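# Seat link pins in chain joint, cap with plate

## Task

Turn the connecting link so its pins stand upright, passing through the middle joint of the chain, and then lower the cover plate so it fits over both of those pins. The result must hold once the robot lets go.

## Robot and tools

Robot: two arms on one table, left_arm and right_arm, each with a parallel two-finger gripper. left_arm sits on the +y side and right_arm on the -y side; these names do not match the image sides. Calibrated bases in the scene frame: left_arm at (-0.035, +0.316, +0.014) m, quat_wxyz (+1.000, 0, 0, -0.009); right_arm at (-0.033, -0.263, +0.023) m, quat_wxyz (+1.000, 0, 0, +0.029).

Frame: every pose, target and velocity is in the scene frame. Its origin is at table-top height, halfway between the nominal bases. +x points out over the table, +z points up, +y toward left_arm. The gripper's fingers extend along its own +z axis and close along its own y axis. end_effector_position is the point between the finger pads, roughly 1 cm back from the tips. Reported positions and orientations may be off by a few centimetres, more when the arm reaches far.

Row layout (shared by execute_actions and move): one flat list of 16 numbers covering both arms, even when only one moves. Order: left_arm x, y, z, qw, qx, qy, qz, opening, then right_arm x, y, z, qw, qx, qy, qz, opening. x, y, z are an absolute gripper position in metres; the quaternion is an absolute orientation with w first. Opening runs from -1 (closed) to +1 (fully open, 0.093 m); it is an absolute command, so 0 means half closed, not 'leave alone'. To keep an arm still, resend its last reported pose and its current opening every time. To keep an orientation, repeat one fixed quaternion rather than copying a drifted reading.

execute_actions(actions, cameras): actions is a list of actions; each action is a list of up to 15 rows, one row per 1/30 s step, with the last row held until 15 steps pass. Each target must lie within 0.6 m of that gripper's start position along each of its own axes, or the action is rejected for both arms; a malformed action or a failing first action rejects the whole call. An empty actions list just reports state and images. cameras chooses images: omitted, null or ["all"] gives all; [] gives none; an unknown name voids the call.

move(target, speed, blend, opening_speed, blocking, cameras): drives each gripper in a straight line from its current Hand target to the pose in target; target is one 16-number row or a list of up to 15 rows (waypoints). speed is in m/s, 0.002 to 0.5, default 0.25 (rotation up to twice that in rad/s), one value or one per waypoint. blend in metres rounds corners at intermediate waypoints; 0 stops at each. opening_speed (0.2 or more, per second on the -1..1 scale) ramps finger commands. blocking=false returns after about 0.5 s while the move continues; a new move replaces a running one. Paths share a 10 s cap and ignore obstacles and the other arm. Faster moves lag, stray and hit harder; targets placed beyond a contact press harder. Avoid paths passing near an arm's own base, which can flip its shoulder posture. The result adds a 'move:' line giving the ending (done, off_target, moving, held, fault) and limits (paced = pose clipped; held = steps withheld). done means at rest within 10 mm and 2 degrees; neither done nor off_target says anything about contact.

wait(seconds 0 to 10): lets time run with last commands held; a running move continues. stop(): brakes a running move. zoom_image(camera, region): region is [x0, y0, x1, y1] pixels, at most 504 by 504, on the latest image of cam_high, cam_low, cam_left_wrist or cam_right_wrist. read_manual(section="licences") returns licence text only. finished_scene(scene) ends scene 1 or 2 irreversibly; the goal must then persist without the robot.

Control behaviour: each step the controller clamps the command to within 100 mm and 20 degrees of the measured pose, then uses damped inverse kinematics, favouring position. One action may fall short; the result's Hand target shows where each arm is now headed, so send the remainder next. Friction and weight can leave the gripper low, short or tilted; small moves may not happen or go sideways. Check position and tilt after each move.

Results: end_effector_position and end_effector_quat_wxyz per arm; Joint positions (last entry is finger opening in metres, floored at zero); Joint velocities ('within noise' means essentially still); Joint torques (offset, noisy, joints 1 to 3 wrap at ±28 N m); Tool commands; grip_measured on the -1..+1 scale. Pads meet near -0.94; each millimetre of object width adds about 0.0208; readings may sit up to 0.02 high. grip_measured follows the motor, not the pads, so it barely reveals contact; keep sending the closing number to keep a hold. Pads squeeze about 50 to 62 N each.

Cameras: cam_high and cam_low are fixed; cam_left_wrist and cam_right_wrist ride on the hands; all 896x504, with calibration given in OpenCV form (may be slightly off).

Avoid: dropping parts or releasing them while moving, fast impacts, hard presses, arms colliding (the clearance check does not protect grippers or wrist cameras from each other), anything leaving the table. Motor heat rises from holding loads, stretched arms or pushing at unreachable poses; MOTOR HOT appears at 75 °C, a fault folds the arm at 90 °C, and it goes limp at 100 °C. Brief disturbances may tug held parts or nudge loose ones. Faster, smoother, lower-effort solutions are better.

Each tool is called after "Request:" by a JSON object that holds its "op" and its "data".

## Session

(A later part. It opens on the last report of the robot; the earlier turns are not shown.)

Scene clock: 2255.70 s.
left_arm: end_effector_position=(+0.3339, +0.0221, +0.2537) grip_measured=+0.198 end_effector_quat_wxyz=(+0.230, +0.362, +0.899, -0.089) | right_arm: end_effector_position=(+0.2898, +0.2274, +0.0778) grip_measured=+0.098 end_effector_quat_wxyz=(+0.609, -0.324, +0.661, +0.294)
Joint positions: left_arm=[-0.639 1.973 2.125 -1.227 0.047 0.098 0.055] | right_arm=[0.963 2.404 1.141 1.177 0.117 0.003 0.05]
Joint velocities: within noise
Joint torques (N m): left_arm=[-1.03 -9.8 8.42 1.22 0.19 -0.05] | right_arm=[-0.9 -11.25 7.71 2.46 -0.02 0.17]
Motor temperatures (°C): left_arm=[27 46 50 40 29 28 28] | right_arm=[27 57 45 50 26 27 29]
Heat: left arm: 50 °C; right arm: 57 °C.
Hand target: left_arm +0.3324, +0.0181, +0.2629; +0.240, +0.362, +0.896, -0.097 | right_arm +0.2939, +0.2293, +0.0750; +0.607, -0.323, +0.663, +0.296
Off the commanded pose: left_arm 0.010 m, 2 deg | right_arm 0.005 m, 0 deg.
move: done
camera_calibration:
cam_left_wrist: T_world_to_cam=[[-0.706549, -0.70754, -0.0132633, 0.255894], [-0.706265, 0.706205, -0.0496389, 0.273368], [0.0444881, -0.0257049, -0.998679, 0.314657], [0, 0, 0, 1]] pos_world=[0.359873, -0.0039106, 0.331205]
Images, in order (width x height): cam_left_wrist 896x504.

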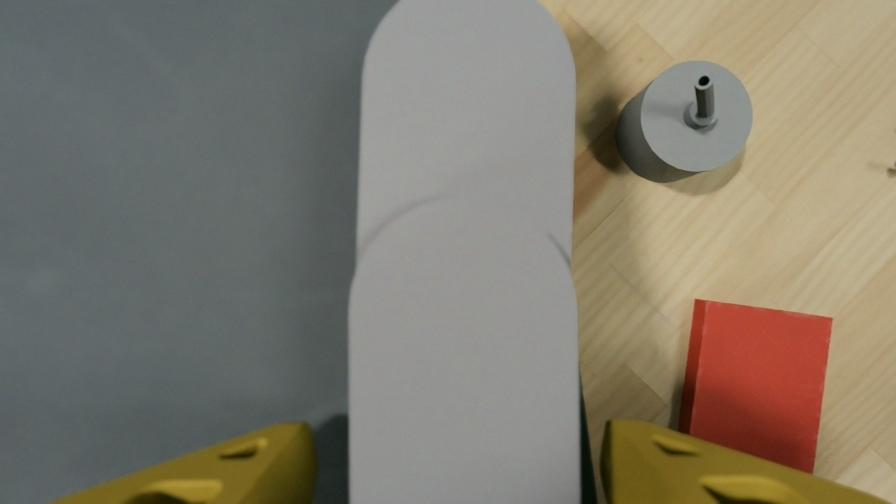

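Request:
{"op": "move", "data": {"target": [[0.3325, 0.0180, 0.263, 0.2400, 0.3618, 0.8956, -0.0969, -0.9, 0.294, 0.2295, 0.075, 0.6072, -0.3232, 0.6627, 0.2962, 0.1]], "speed": 0.06, "opening_speed": 0.7, "cameras": ["cam_left_wrist"]}}

Scene clock: 2271.10 s.
left_arm: end_effector_position=(+0.3339, +0.0221, +0.2537) grip_measured=-0.475 end_effector_quat_wxyz=(+0.230, +0.362, +0.899, -0.089) | right_arm: end_effector_position=(+0.2898, +0.2274, +0.0778) grip_measured=+0.098 end_effector_quat_wxyz=(+0.609, -0.324, +0.661, +0.294)
Joint positions: left_arm=[-0.639 1.973 2.125 -1.227 0.047 0.098 0.022] | right_arm=[0.963 2.404 1.141 1.177 0.117 0.003 0.05]
Joint velocities: within noise
Joint torques (N m): left_arm=[-0.95 -9.78 8.44 1.21 0.19 -0.06] | right_arm=[-0.85 -11.26 7.75 2.47 -0.01 0.22]
Motor temperatures (°C): left_arm=[27 46 52 39 29 28 28] | right_arm=[27 57 44 50 26 27 29]
Heat: left arm: 52 °C; right arm: 57 °C.
Hand target: left_arm +0.3324, +0.0181, +0.2629; +0.240, +0.362, +0.896, -0.097 | right_arm +0.2939, +0.2293, +0.0750; +0.607, -0.323, +0.663, +0.296
Off the commanded pose: left_arm 0.010 m, 2 deg | right_arm 0.005 m, 0 deg.
move: done
camera_calibration:
cam_left_wrist: T_world_to_cam=[[-0.706549, -0.70754, -0.0132633, 0.255894], [-0.706265, 0.706205, -0.0496389, 0.273368], [0.0444881, -0.0257049, -0.998679, 0.314657], [0, 0, 0, 1]] pos_world=[0.359873, -0.0039106, 0.331205]
Images, in order (width x height): cam_left_wrist 896x504.

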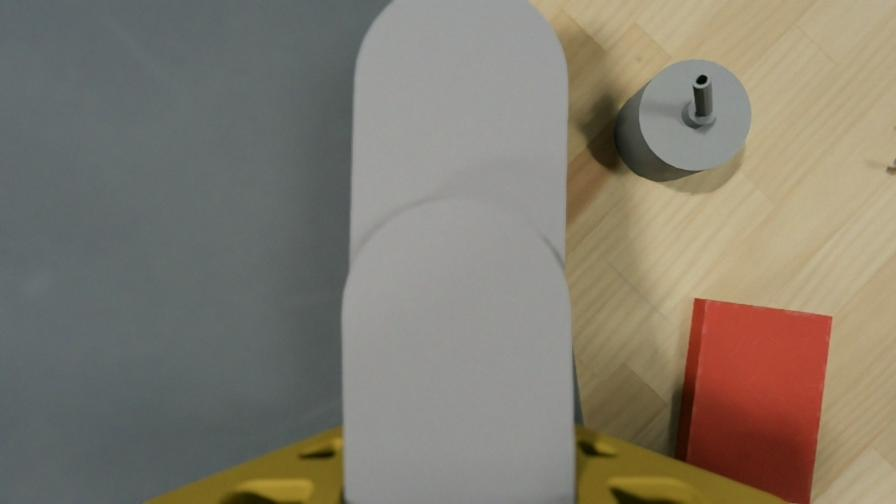

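Request:
{"op": "move", "data": {"target": [[0.328, 0.022, 0.30, 0.2400, 0.3618, 0.8956, -0.0969, -0.9, 0.294, 0.2295, 0.075, 0.6072, -0.3232, 0.6627, 0.2962, 0.1],[0.29, 0.15, 0.30, 0.2549, 0.1677, 0.9513, -0.0449, -0.9, 0.294, 0.2295, 0.075, 0.6072, -0.3232, 0.6627, 0.2962, 0.1],[0.36, 0.33, 0.27, 0.2586, -0.0421, 0.9650, 0.0113, -0.9, 0.294, 0.2295, 0.075, 0.6072, -0.3232, 0.6627, 0.2962, 0.1],[0.415, 0.350, 0.15, 0.2586, -0.0421, 0.9650, 0.0113, -0.9, 0.294, 0.2295, 0.075, 0.6072, -0.3232, 0.6627, 0.2962, 0.1]], "speed": 0.13, "blend": [0.01,0.04,0.02,0]}}

Scene clock: 2305.17 s.
left_arm: end_effector_position=(+0.3998, +0.3485, +0.1343) grip_measured=-0.474 end_effector_quat_wxyz=(+0.219, -0.045, +0.974, +0.016) | right_arm: end_effector_position=(+0.2898, +0.2274, +0.0778) grip_measured=+0.098 end_effector_quat_wxyz=(+0.609, -0.324, +0.661, +0.294)
Joint positions: left_arm=[0.084 1.807 1.445 -0.765 -0.022 -0.021 0.022] | right_arm=[0.963 2.404 1.141 1.177 0.117 0.003 0.05]
Joint velocities: within noise
Joint torques (N m): left_arm=[0.32 -9.39 8.34 1.6 0.21 0.08] | right_arm=[-0.87 -11.36 7.88 2.48 -0.02 0.17]
Motor temperatures (°C): left_arm=[27 46 53 39 29 28 29] | right_arm=[27 58 44 50 26 27 29]
Heat: left arm: 53 °C; right arm: 58 °C.
Hand target: left_arm +0.4139, +0.3500, +0.1507; +0.258, -0.042, +0.965, +0.012 | right_arm +0.2939, +0.2293, +0.0750; +0.607, -0.323, +0.663, +0.296
Off the commanded pose: left_arm 0.022 m, 5 deg | right_arm 0.005 m, 0 deg.
move: off_target (left_arm)
camera_calibration:
cam_left_wrist: T_world_to_cam=[[0.0734139, -0.997149, -0.0174484, 0.321452], [-0.997282, -0.0735121, 0.00505293, 0.464203], [-0.00632119, 0.01703, -0.999835, 0.206402], [0, 0, 0, 1]] pos_world=[0.440647, 0.351145, 0.209631]
cam_right_wrist: T_world_to_cam=[[0.786248, -0.616902, 0.0353009, -0.0925096], [-0.311741, -0.445347, -0.839335, 0.291328], [0.533509, 0.648921, -0.542467, -0.175248], [0, 0, 0, 1]] pos_world=[0.257051, 0.186395, 0.152722]

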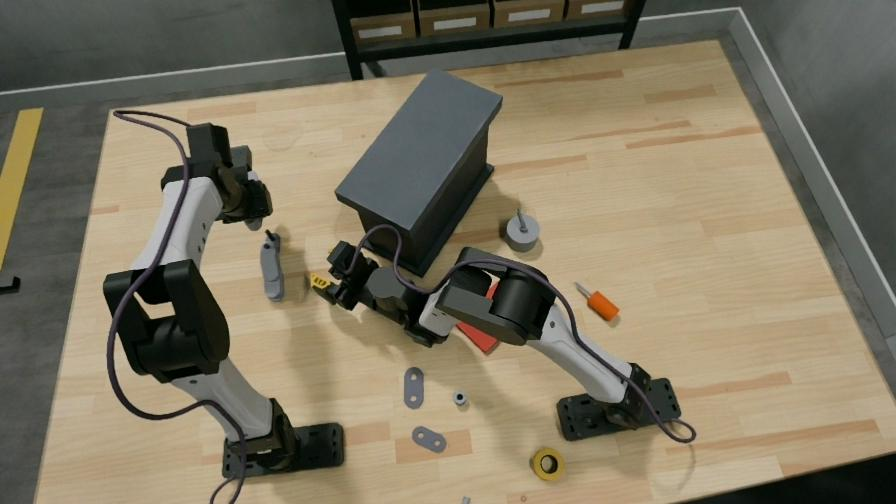

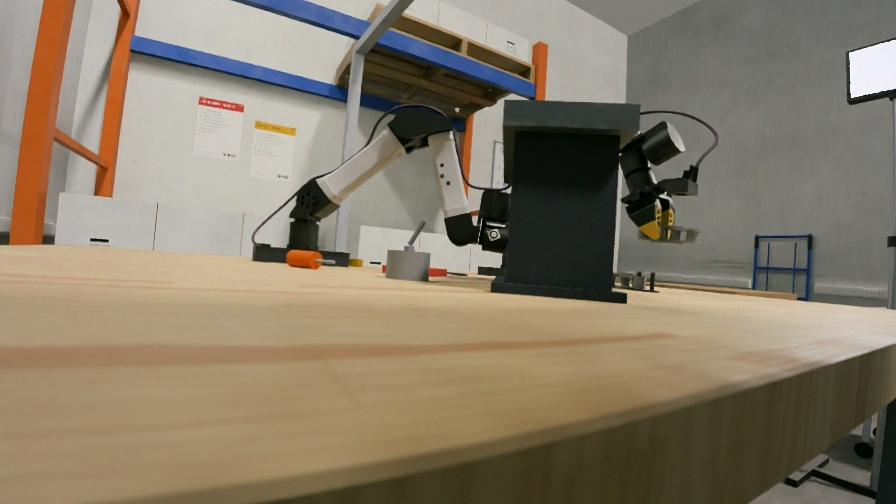

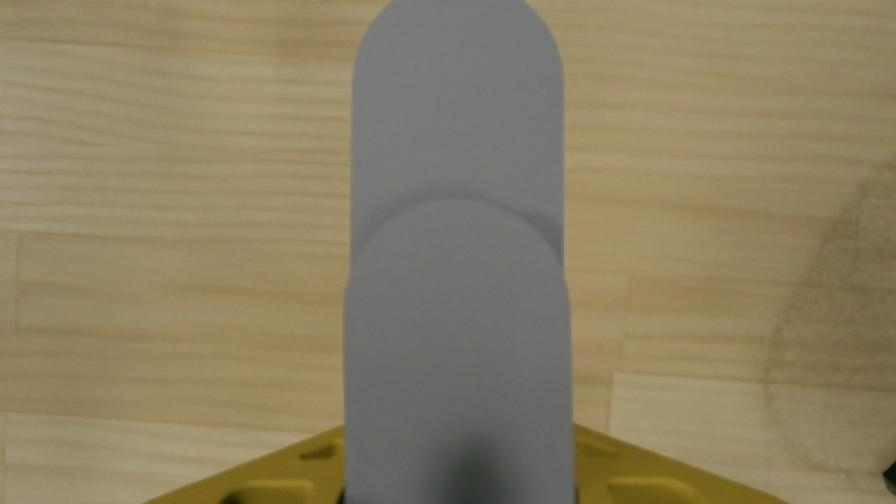

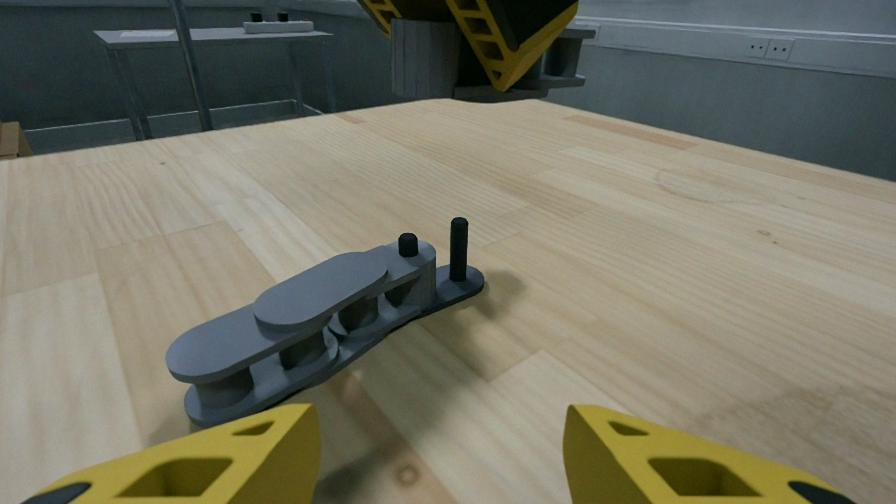

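Request:
{"op": "move", "data": {"target": [[0.437, 0.354, 0.120, 0.2837, -0.0418, 0.9578, 0.0124, -0.9, 0.294, 0.2295, 0.075, 0.6072, -0.3232, 0.6627, 0.2962, 0.1]], "speed": 0.08, "cameras": ["cam_low","cam_right_wrist"]}}

Request:
{"op": "zoom_image", "data": {"camera": "cam_low", "region": [620, 220, 700, 300]}}

Request:
{"op": "zoom_image", "data": {"camera": "cam_right_wrist", "region": [380, 80, 620, 320]}}

Scene clock: 2319.40 s.
left_arm: end_effector_position=(+0.4209, +0.3520, +0.1045) grip_measured=-0.474 end_effector_quat_wxyz=(+0.244, -0.044, +0.968, +0.016) | right_arm: end_effector_position=(+0.2898, +0.2274, +0.0778) grip_measured=+0.098 end_effector_quat_wxyz=(+0.609, -0.324, +0.661, +0.294)
Joint positions: left_arm=[0.089 1.869 1.381 -0.588 -0.019 -0.015 0.022] | right_arm=[0.963 2.404 1.141 1.177 0.117 0.003 0.05]
Joint velocities: within noise
Joint torques (N m): left_arm=[0.31 -9.62 8.17 1.74 0.23 0.1] | right_arm=[-0.75 -11.32 7.64 2.47 -0.03 0.21]
Motor temperatures (°C): left_arm=[27 45 53 39 29 28 29] | right_arm=[27 58 44 50 26 27 29]
Heat: left arm: 53 °C; right arm: 58 °C.
Hand target: left_arm +0.4359, +0.3539, +0.1208; +0.283, -0.041, +0.958, +0.013 | right_arm +0.2939, +0.2293, +0.0750; +0.607, -0.323, +0.663, +0.296
Off the commanded pose: left_arm 0.022 m, 5 deg | right_arm 0.005 m, 0 deg.
move: off_target (left_arm)
camera_calibration:
cam_right_wrist: T_world_to_cam=[[0.786248, -0.616902, 0.0353009, -0.0925096], [-0.311741, -0.445347, -0.839335, 0.291328], [0.533509, 0.648921, -0.542467, -0.175248], [0, 0, 0, 1]] pos_world=[0.257051, 0.186395, 0.152722]
Images, in order (width x height): cam_low 896x504, cam_right_wrist 896x504.

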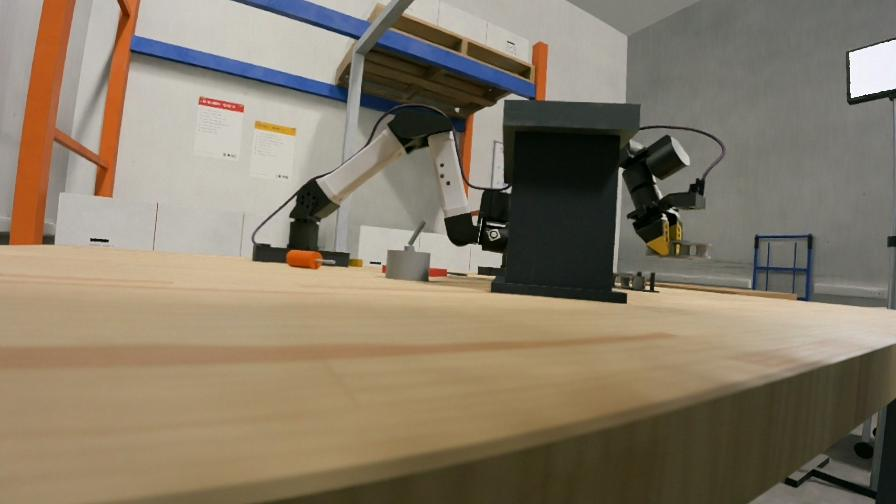

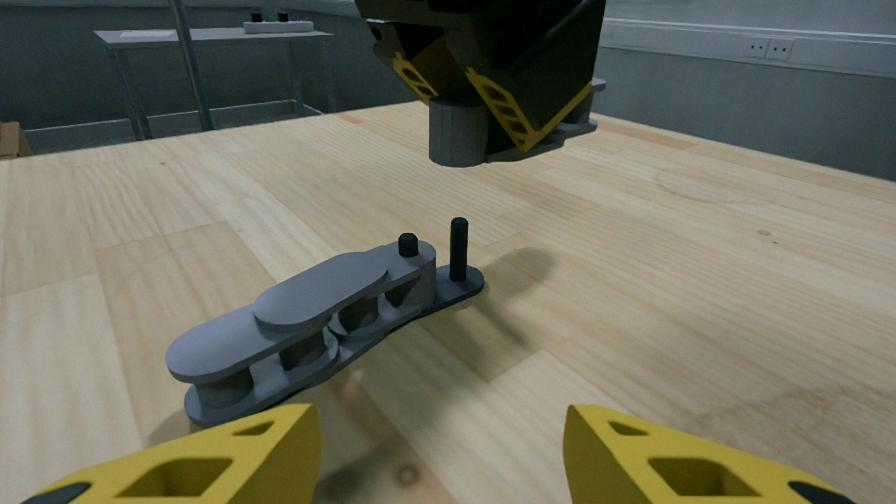

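Scaled by 6.300 from the camera's 896x504 image, which has a finer 1280x720 frame.

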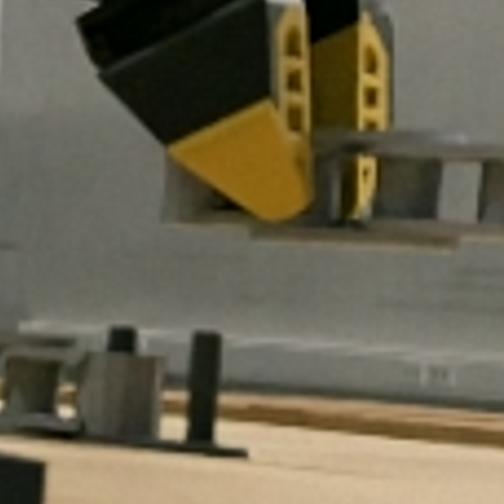

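Scaled by 2.100 from the camera's 896x504 image, which has a finer 1280x720 frame.

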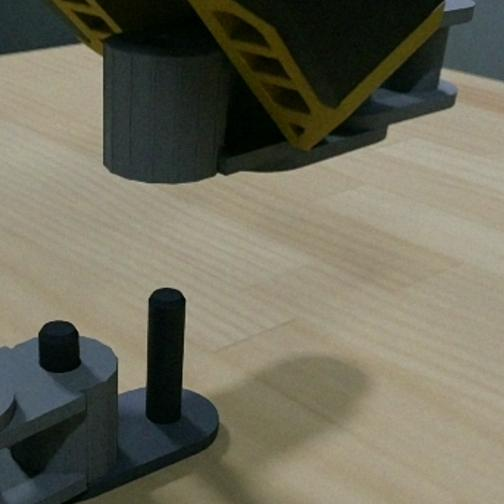

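Request:
{"op": "move", "data": {"target": [[0.4405, 0.354, 0.092, 0.2837, -0.0418, 0.9578, 0.0124, -0.9, 0.294, 0.2295, 0.075, 0.6072, -0.3232, 0.6627, 0.2962, 0.1]], "speed": 0.05, "cameras": ["cam_low","cam_right_wrist"]}}

Request:
{"op": "zoom_image", "data": {"camera": "cam_low", "region": [630, 240, 690, 300]}}

Request:
{"op": "zoom_image", "data": {"camera": "cam_right_wrist", "region": [380, 140, 540, 300]}}

Scene clock: 2340.80 s.
left_arm: end_effector_position=(+0.4243, +0.3523, +0.0775) grip_measured=-0.474 end_effector_quat_wxyz=(+0.246, -0.044, +0.968, +0.016) | right_arm: end_effector_position=(+0.2898, +0.2274, +0.0778) grip_measured=+0.098 end_effector_quat_wxyz=(+0.609, -0.324, +0.661, +0.294)
Joint positions: left_arm=[0.089 1.911 1.323 -0.486 -0.019 -0.015 0.022] | right_arm=[0.963 2.404 1.141 1.177 0.117 0.003 0.05]
Joint velocities: within noise
Joint torques (N m): left_arm=[0.28 -9.72 7.87 1.74 0.23 0.08] | right_arm=[-0.95 -11.23 7.8 2.52 0.02 0.2]
Motor temperatures (°C): left_arm=[27 44 50 40 29 28 30] | right_arm=[27 58 44 50 26 27 29]
Heat: left arm: 50 °C; right arm: 58 °C.
Hand target: left_arm +0.4395, +0.3539, +0.0928; +0.283, -0.042, +0.958, +0.013 | right_arm +0.2939, +0.2293, +0.0750; +0.607, -0.323, +0.663, +0.296
Off the commanded pose: left_arm 0.022 m, 5 deg | right_arm 0.005 m, 0 deg.
move: off_target (left_arm)
camera_calibration:
cam_right_wrist: T_world_to_cam=[[0.786248, -0.616902, 0.0353009, -0.0925096], [-0.311741, -0.445347, -0.839335, 0.291328], [0.533509, 0.648921, -0.542467, -0.175248], [0, 0, 0, 1]] pos_world=[0.257051, 0.186395, 0.152722]
Images, in order (width x height): cam_low 896x504, cam_right_wrist 896x504.

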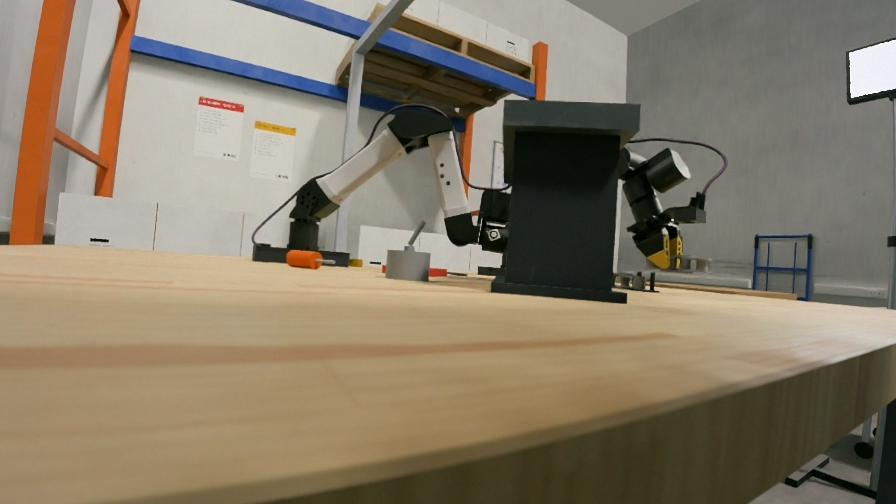

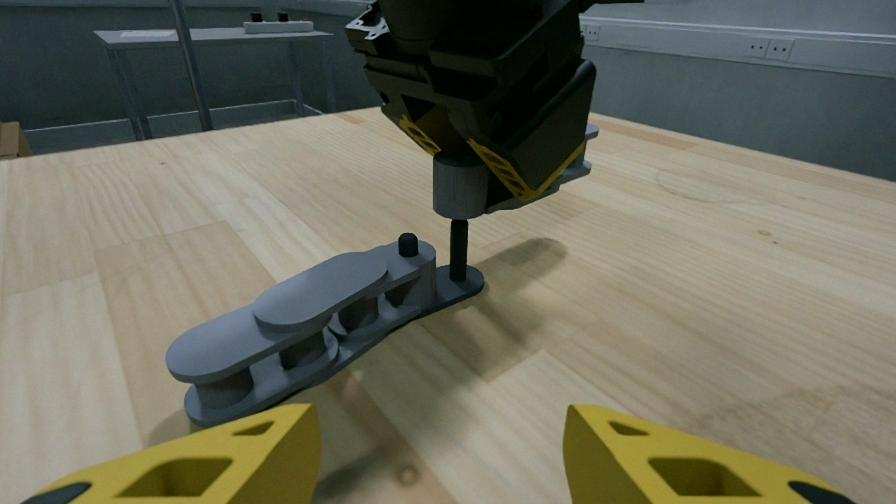

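Scaled by 8.400 from the camera's 896x504 image, which has a finer 1280x720 frame.

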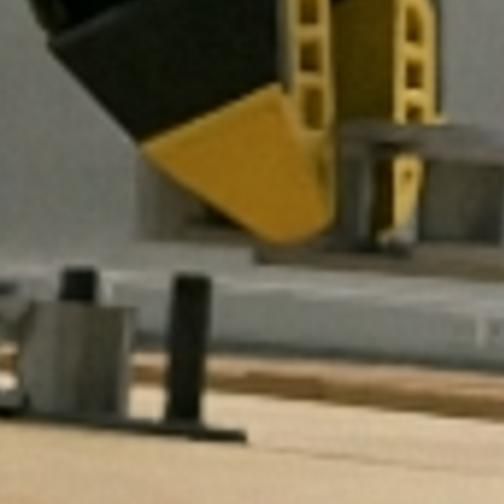

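Scaled by 3.150 from the camera's 896x504 image, which has a finer 1280x720 frame.

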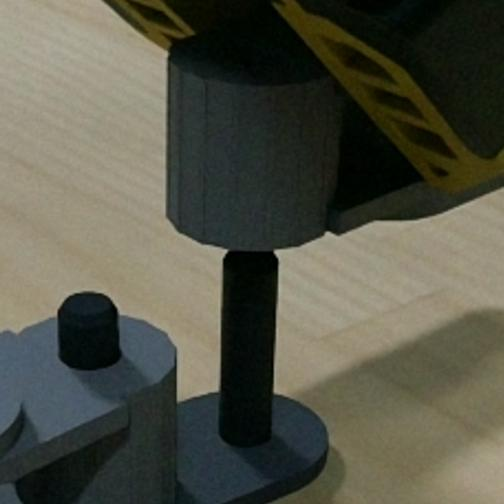

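Request:
{"op": "move", "data": {"target": [[0.4405, 0.354, 0.081, 0.2837, -0.0418, 0.9578, 0.0124, -0.9, 0.294, 0.2295, 0.075, 0.6072, -0.3232, 0.6627, 0.2962, 0.1]], "speed": 0.04, "cameras": ["cam_low","cam_right_wrist"]}}

Request:
{"op": "zoom_image", "data": {"camera": "cam_low", "region": [630, 240, 690, 300]}}

Request:
{"op": "zoom_image", "data": {"camera": "cam_right_wrist", "region": [380, 140, 540, 300]}}

Scene clock: 2353.33 s.
left_arm: end_effector_position=(+0.4248, +0.3523, +0.0675) grip_measured=-0.474 end_effector_quat_wxyz=(+0.247, -0.044, +0.968, +0.016) | right_arm: end_effector_position=(+0.2898, +0.2274, +0.0778) grip_measured=+0.098 end_effector_quat_wxyz=(+0.609, -0.324, +0.661, +0.294)
Joint positions: left_arm=[0.089 1.924 1.298 -0.445 -0.019 -0.015 0.022] | right_arm=[0.963 2.404 1.141 1.177 0.117 0.003 0.05]
Joint velocities: within noise
Joint torques (N m): left_arm=[0.23 -9.62 7.66 1.71 0.24 0.1] | right_arm=[-0.88 -11.21 7.86 2.53 0.02 0.15]
Motor temperatures (°C): left_arm=[27 45 51 41 29 28 30] | right_arm=[27 58 44 50 26 27 29]
Heat: left arm: 51 °C; right arm: 58 °C.
Hand target: left_arm +0.4396, +0.3539, +0.0816; +0.283, -0.042, +0.958, +0.013 | right_arm +0.2939, +0.2293, +0.0750; +0.607, -0.323, +0.663, +0.296
Off the commanded pose: left_arm 0.021 m, 4 deg | right_arm 0.005 m, 0 deg.
move: off_target (left_arm)
camera_calibration:
cam_right_wrist: T_world_to_cam=[[0.786248, -0.616902, 0.0353009, -0.0925096], [-0.311741, -0.445347, -0.839335, 0.291328], [0.533509, 0.648921, -0.542467, -0.175248], [0, 0, 0, 1]] pos_world=[0.257051, 0.186395, 0.152722]
Images, in order (width x height): cam_low 896x504, cam_right_wrist 896x504.

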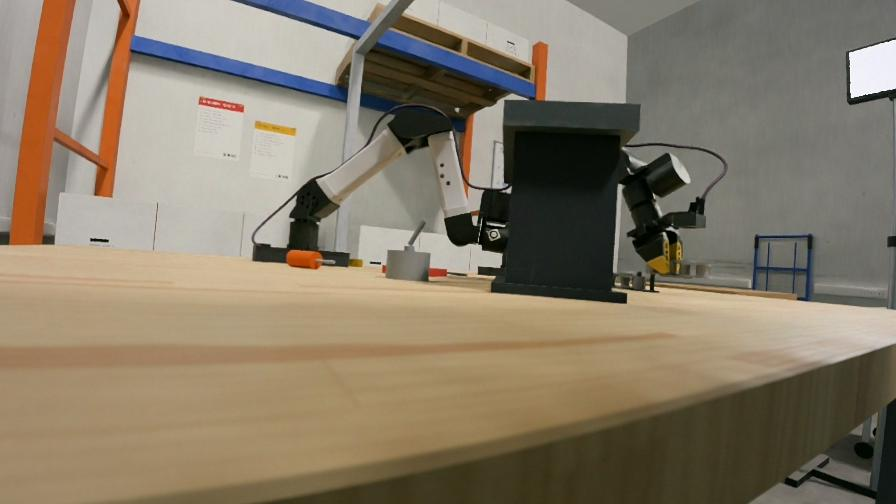

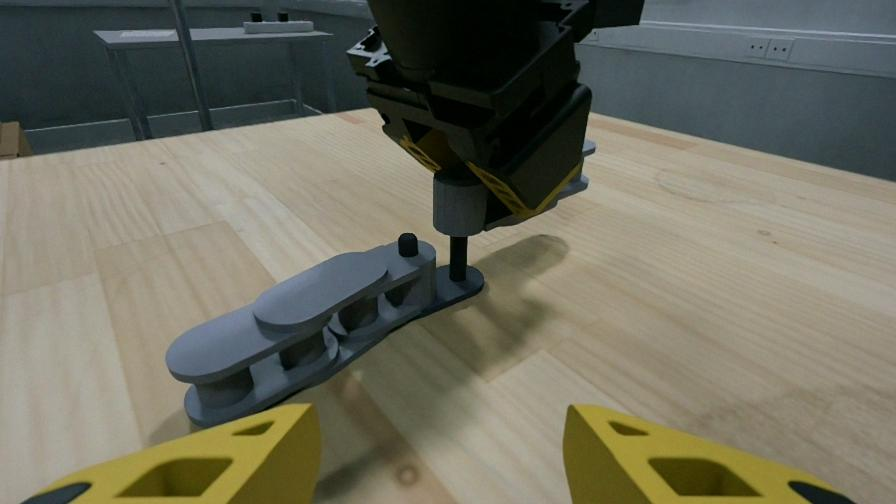

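Scaled by 8.400 from the camera's 896x504 image, which has a finer 1280x720 frame.

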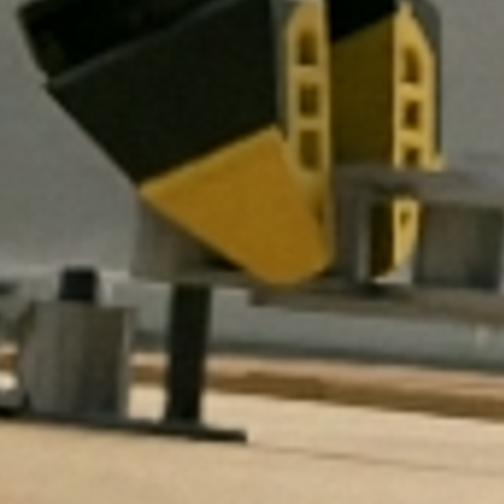

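Scaled by 3.150 from the camera's 896x504 image, which has a finer 1280x720 frame.

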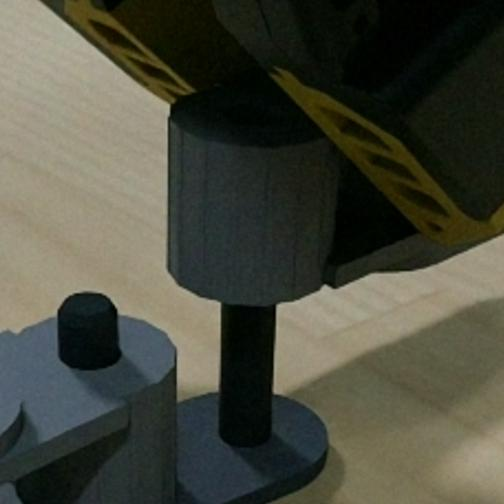

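Request:
{"op": "move", "data": {"target": [[0.4402, 0.354, 0.071, 0.2837, -0.0418, 0.9578, 0.0124, -0.9, 0.294, 0.2295, 0.075, 0.6072, -0.3232, 0.6627, 0.2962, 0.1]], "speed": 0.04, "cameras": ["cam_low","cam_right_wrist"]}}

Request:
{"op": "zoom_image", "data": {"camera": "cam_low", "region": [630, 240, 690, 300]}}

Request:
{"op": "zoom_image", "data": {"camera": "cam_right_wrist", "region": [380, 140, 540, 300]}}

Scene clock: 2363.47 s.
left_arm: end_effector_position=(+0.4251, +0.3523, +0.0578) grip_measured=-0.474 end_effector_quat_wxyz=(+0.248, -0.044, +0.968, +0.016) | right_arm: end_effector_position=(+0.2898, +0.2274, +0.0778) grip_measured=+0.098 end_effector_quat_wxyz=(+0.609, -0.324, +0.661, +0.294)
Joint positions: left_arm=[0.089 1.938 1.275 -0.405 -0.019 -0.015 0.022] | right_arm=[0.963 2.404 1.141 1.177 0.117 0.003 0.05]
Joint velocities: within noise
Joint torques (N m): left_arm=[0.25 -9.73 7.43 1.72 0.23 0.09] | right_arm=[-0.8 -11.32 7.88 2.47 -0.02 0.15]
Motor temperatures (°C): left_arm=[27 46 51 42 29 28 30] | right_arm=[27 59 44 50 26 27 29]
Heat: left arm: 51 °C; right arm: 59 °C.
Hand target: left_arm +0.4393, +0.3539, +0.0716; +0.283, -0.042, +0.958, +0.013 | right_arm +0.2939, +0.2293, +0.0750; +0.607, -0.323, +0.663, +0.296
Off the commanded pose: left_arm 0.020 m, 4 deg | right_arm 0.005 m, 0 deg.
move: off_target (left_arm)
camera_calibration:
cam_right_wrist: T_world_to_cam=[[0.786248, -0.616902, 0.0353009, -0.0925096], [-0.311741, -0.445347, -0.839335, 0.291328], [0.533509, 0.648921, -0.542467, -0.175248], [0, 0, 0, 1]] pos_world=[0.257051, 0.186395, 0.152722]
Images, in order (width x height): cam_low 896x504, cam_right_wrist 896x504.

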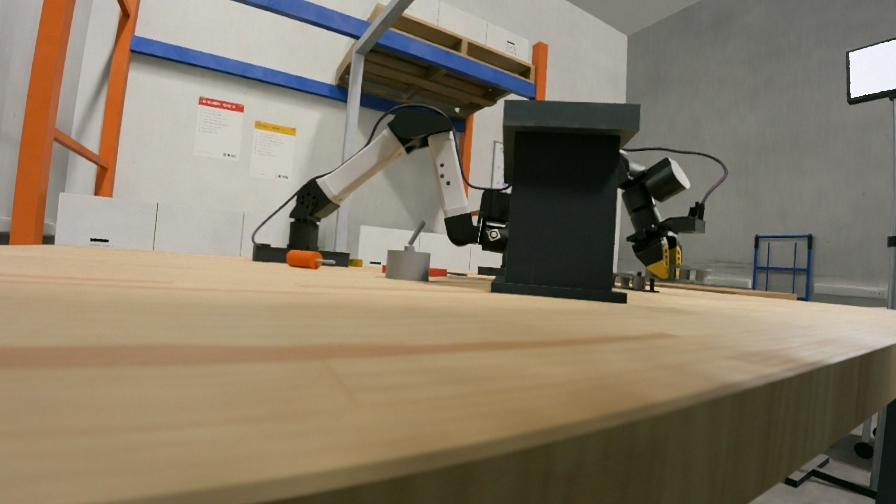

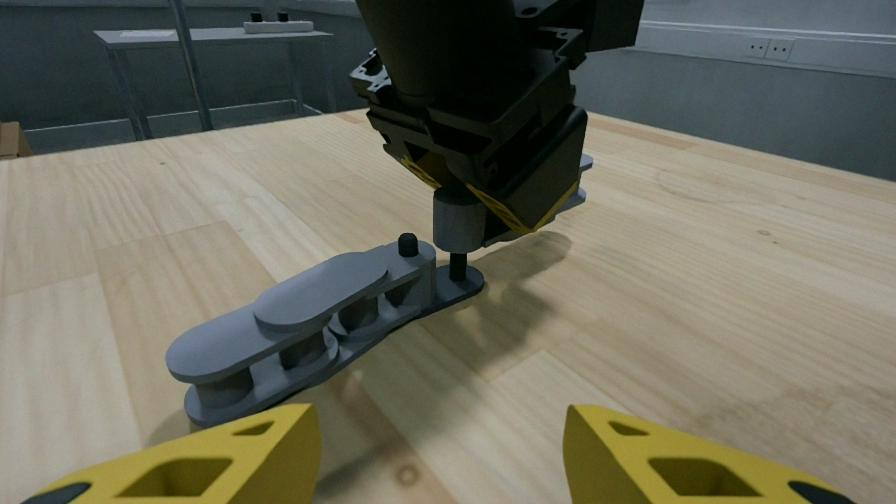

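Scaled by 8.400 from the camera's 896x504 image, which has a finer 1280x720 frame.

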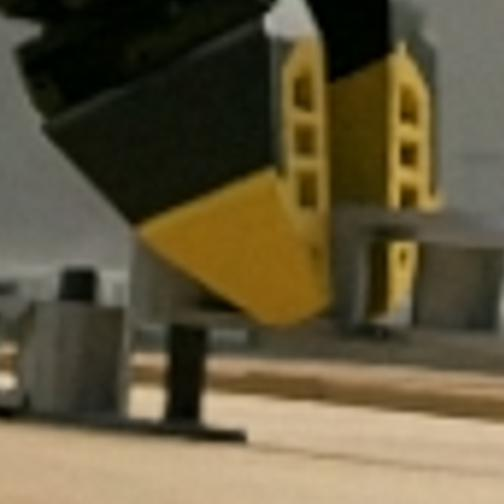

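Scaled by 3.150 from the camera's 896x504 image, which has a finer 1280x720 frame.

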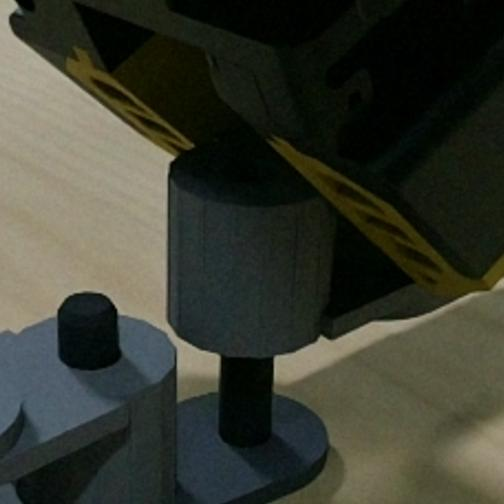

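Request:
{"op": "move", "data": {"target": [[0.4397, 0.354, 0.058, 0.2837, -0.0418, 0.9578, 0.0124, -0.9, 0.294, 0.2295, 0.075, 0.6072, -0.3232, 0.6627, 0.2962, 0.1]], "speed": 0.04, "cameras": ["cam_low","cam_right_wrist"]}}

Request:
{"op": "zoom_image", "data": {"camera": "cam_low", "region": [630, 240, 690, 300]}}

Request:
{"op": "zoom_image", "data": {"camera": "cam_right_wrist", "region": [380, 140, 540, 300]}}

Scene clock: 2372.87 s.
left_arm: end_effector_position=(+0.4256, +0.3524, +0.0457) grip_measured=-0.474 end_effector_quat_wxyz=(+0.251, -0.044, +0.967, +0.016) | right_arm: end_effector_position=(+0.2898, +0.2274, +0.0778) grip_measured=+0.098 end_effector_quat_wxyz=(+0.609, -0.324, +0.661, +0.294)
Joint positions: left_arm=[0.089 1.957 1.246 -0.353 -0.019 -0.015 0.022] | right_arm=[0.963 2.404 1.141 1.177 0.117 0.003 0.05]
Joint velocities: within noise
Joint torques (N m): left_arm=[0.24 -9.72 7.32 1.68 0.21 0.08] | right_arm=[-0.96 -11.37 7.92 2.47 0.05 0.2]
Motor temperatures (°C): left_arm=[27 46 50 42 29 28 30] | right_arm=[27 59 44 50 26 27 29]
Heat: left arm: 50 °C; right arm: 59 °C.
Hand target: left_arm +0.4390, +0.3540, +0.0587; +0.283, -0.042, +0.958, +0.013 | right_arm +0.2939, +0.2293, +0.0750; +0.607, -0.323, +0.663, +0.296
Off the commanded pose: left_arm 0.019 m, 4 deg | right_arm 0.005 m, 0 deg.
move: off_target (left_arm)
camera_calibration:
cam_right_wrist: T_world_to_cam=[[0.786248, -0.616902, 0.0353009, -0.0925096], [-0.311741, -0.445347, -0.839335, 0.291328], [0.533509, 0.648921, -0.542467, -0.175248], [0, 0, 0, 1]] pos_world=[0.257051, 0.186395, 0.152722]
Images, in order (width x height): cam_low 896x504, cam_right_wrist 896x504.

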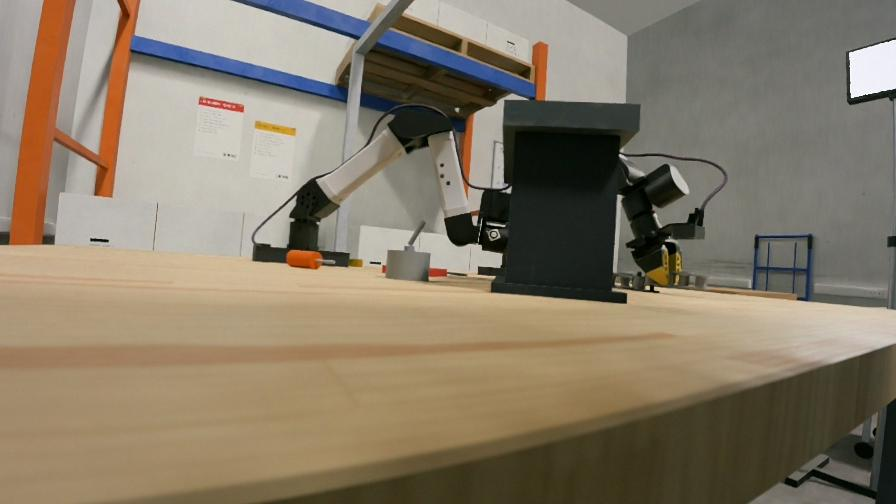

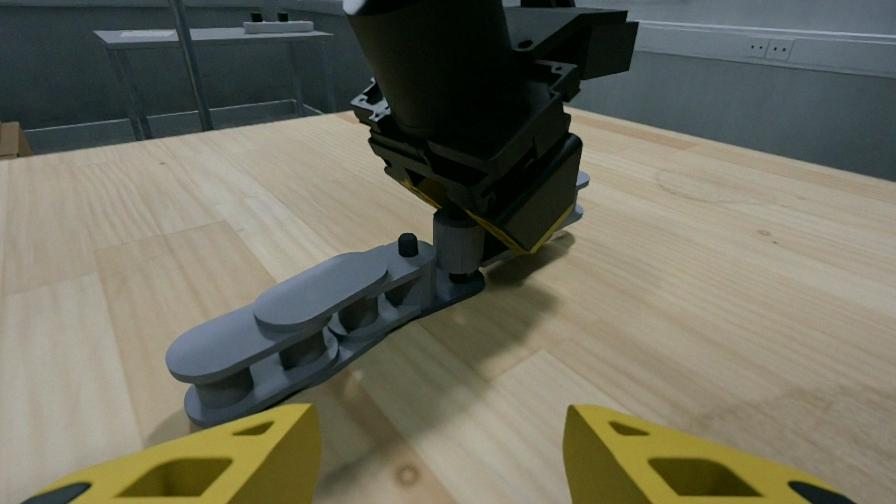

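Scaled by 8.400 from the camera's 896x504 image, which has a finer 1280x720 frame.

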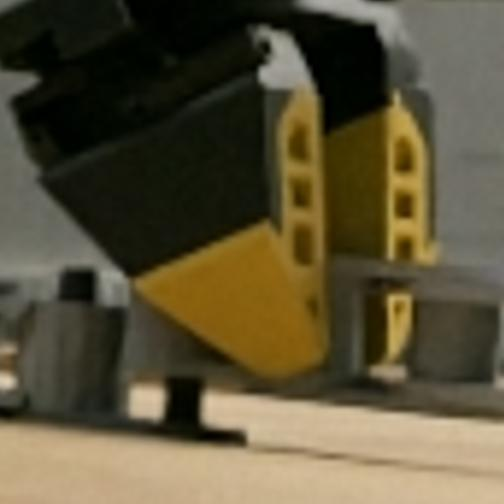

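Scaled by 3.150 from the camera's 896x504 image, which has a finer 1280x720 frame.

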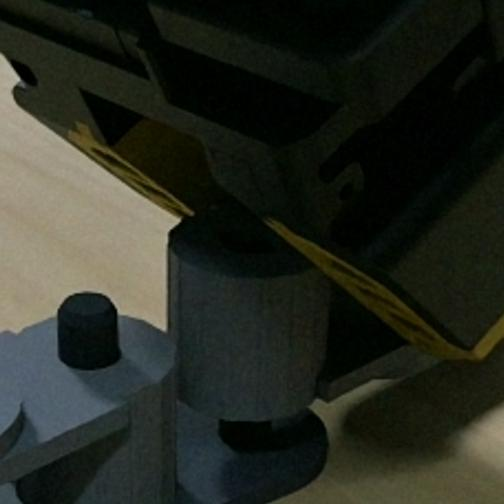

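Request:
{"op": "move", "data": {"target": [[0.4392, 0.354, 0.048, 0.2837, -0.0418, 0.9578, 0.0124, -0.9, 0.294, 0.2295, 0.075, 0.6072, -0.3232, 0.6627, 0.2962, 0.1]], "speed": 0.04, "cameras": ["cam_low","cam_right_wrist"]}}

Request:
{"op": "zoom_image", "data": {"camera": "cam_low", "region": [630, 240, 690, 300]}}

Request:
{"op": "zoom_image", "data": {"camera": "cam_right_wrist", "region": [380, 140, 620, 300]}}

Scene clock: 2387.50 s.
left_arm: end_effector_position=(+0.4260, +0.3524, +0.0365) grip_measured=-0.474 end_effector_quat_wxyz=(+0.253, -0.044, +0.966, +0.017) | right_arm: end_effector_position=(+0.2898, +0.2274, +0.0778) grip_measured=+0.098 end_effector_quat_wxyz=(+0.609, -0.324, +0.661, +0.294)
Joint positions: left_arm=[0.089 1.973 1.225 -0.312 -0.019 -0.015 0.022] | right_arm=[0.963 2.404 1.141 1.177 0.117 0.003 0.05]
Joint velocities: within noise
Joint torques (N m): left_arm=[0.28 -9.68 7.21 1.67 0.22 0.08] | right_arm=[-0.94 -11.25 7.87 2.44 0.01 0.17]
Motor temperatures (°C): left_arm=[27 48 49 42 29 28 30] | right_arm=[27 59 44 50 26 27 29]
Heat: left arm: 49 °C; right arm: 59 °C.
Hand target: left_arm +0.4386, +0.3540, +0.0485; +0.283, -0.042, +0.958, +0.013 | right_arm +0.2939, +0.2293, +0.0750; +0.607, -0.323, +0.663, +0.296
Off the commanded pose: left_arm 0.018 m, 4 deg | right_arm 0.005 m, 0 deg.
move: off_target (left_arm)
camera_calibration:
cam_right_wrist: T_world_to_cam=[[0.786248, -0.616902, 0.0353009, -0.0925096], [-0.311741, -0.445347, -0.839335, 0.291328], [0.533509, 0.648921, -0.542467, -0.175248], [0, 0, 0, 1]] pos_world=[0.257051, 0.186395, 0.152722]
Images, in order (width x height): cam_low 896x504, cam_right_wrist 896x504.

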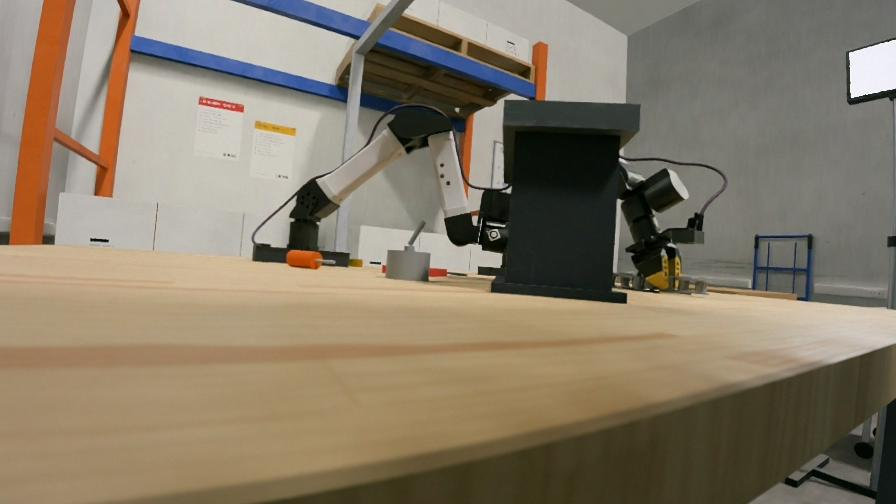

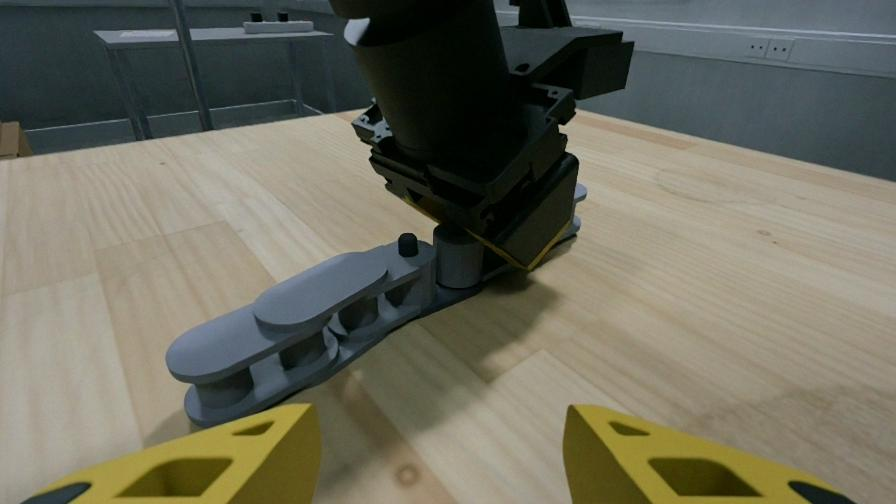

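Scaled by 8.400 from the camera's 896x504 image, which has a finer 1280x720 frame.

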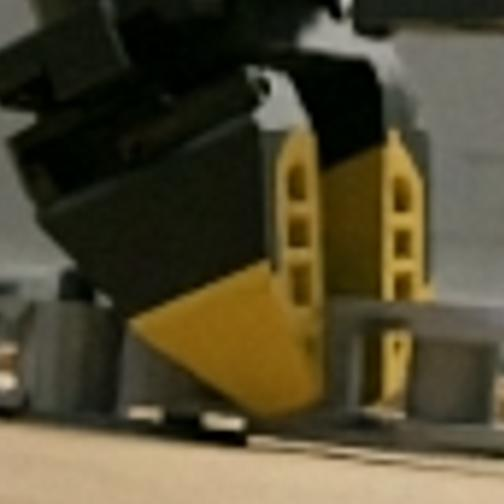

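Scaled by 2.100 from the camera's 896x504 image, which has a finer 1280x720 frame.

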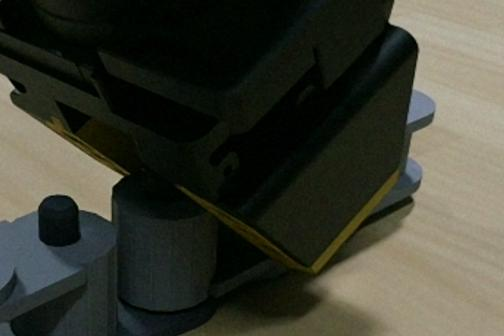

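Request:
{"op": "move", "data": {"target": [[0.4388, 0.354, 0.044, 0.2837, -0.0418, 0.9578, 0.0124, -0.9, 0.294, 0.2295, 0.075, 0.6072, -0.3232, 0.6627, 0.2962, 0.1]], "speed": 0.04, "cameras": ["cam_low","cam_right_wrist"]}}

Request:
{"op": "zoom_image", "data": {"camera": "cam_low", "region": [630, 240, 720, 300]}}

Request:
{"op": "zoom_image", "data": {"camera": "cam_right_wrist", "region": [380, 140, 620, 300]}}

Scene clock: 2400.80 s.
left_arm: end_effector_position=(+0.4262, +0.3524, +0.0343) grip_measured=-0.474 end_effector_quat_wxyz=(+0.254, -0.044, +0.966, +0.017) | right_arm: end_effector_position=(+0.2898, +0.2274, +0.0778) grip_measured=+0.098 end_effector_quat_wxyz=(+0.609, -0.324, +0.661, +0.294)
Joint positions: left_arm=[0.089 1.976 1.218 -0.298 -0.019 -0.015 0.022] | right_arm=[0.963 2.404 1.141 1.177 0.117 0.003 0.05]
Joint velocities: within noise
Joint torques (N m): left_arm=[0.31 -9.43 6.91 1.68 0.23 0.08] | right_arm=[-0.76 -11.21 7.83 2.49 0 0.18]
Motor temperatures (°C): left_arm=[27 48 49 42 29 28 30] | right_arm=[27 59 44 50 26 27 29]
Heat: left arm: 49 °C; right arm: 59 °C.
Hand target: left_arm +0.4383, +0.3540, +0.0446; +0.283, -0.042, +0.958, +0.013 | right_arm +0.2939, +0.2293, +0.0750; +0.607, -0.323, +0.663, +0.296
Off the commanded pose: left_arm 0.016 m, 4 deg | right_arm 0.005 m, 0 deg.
move: off_target (left_arm)
camera_calibration:
cam_right_wrist: T_world_to_cam=[[0.786248, -0.616902, 0.0353009, -0.0925096], [-0.311741, -0.445347, -0.839335, 0.291328], [0.533509, 0.648921, -0.542467, -0.175248], [0, 0, 0, 1]] pos_world=[0.257051, 0.186395, 0.152722]
Images, in order (width x height): cam_low 896x504, cam_right_wrist 896x504.

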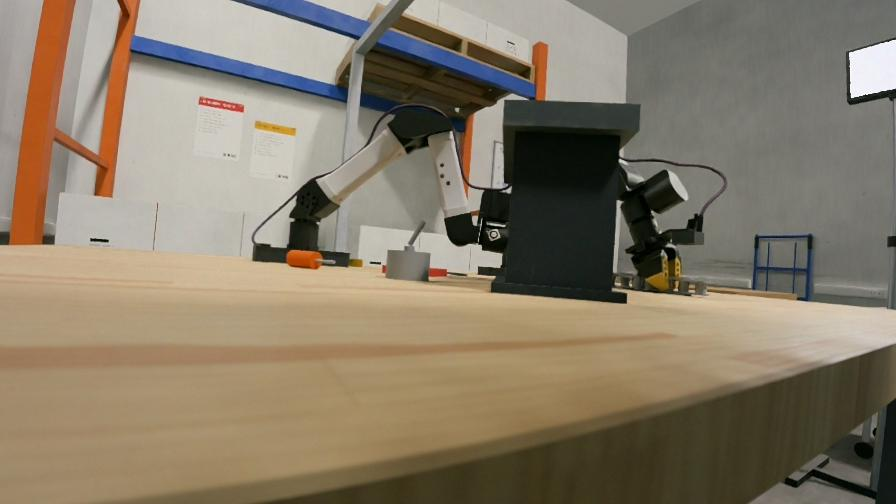

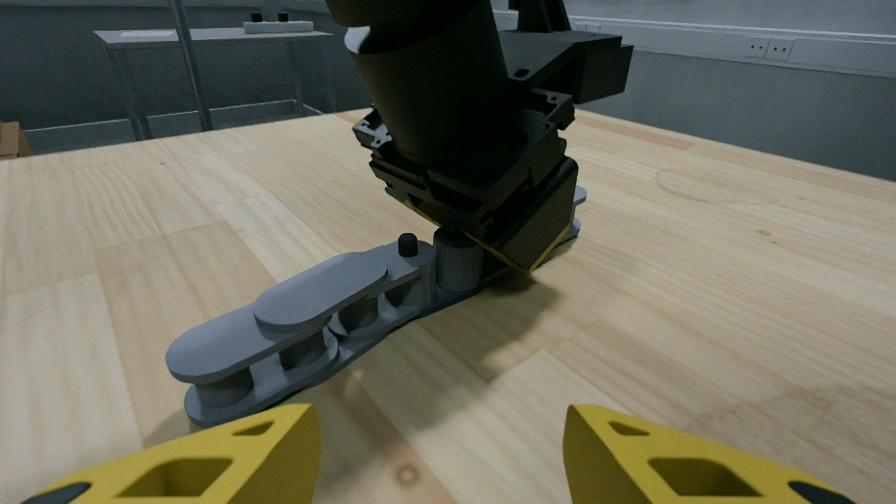

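Scaled by 5.600 from the camera's 896x504 image, which has a finer 1280x720 frame.

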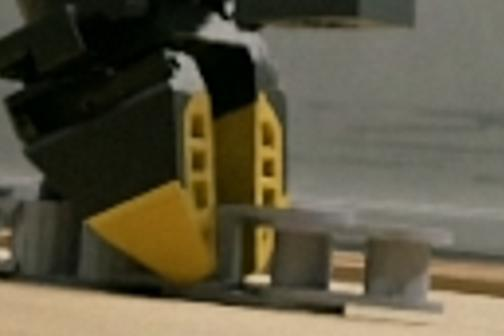

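Scaled by 2.100 from the camera's 896x504 image, which has a finer 1280x720 frame.

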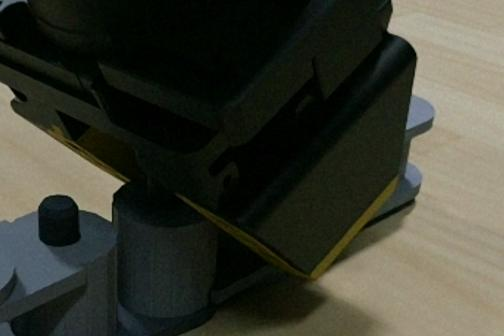

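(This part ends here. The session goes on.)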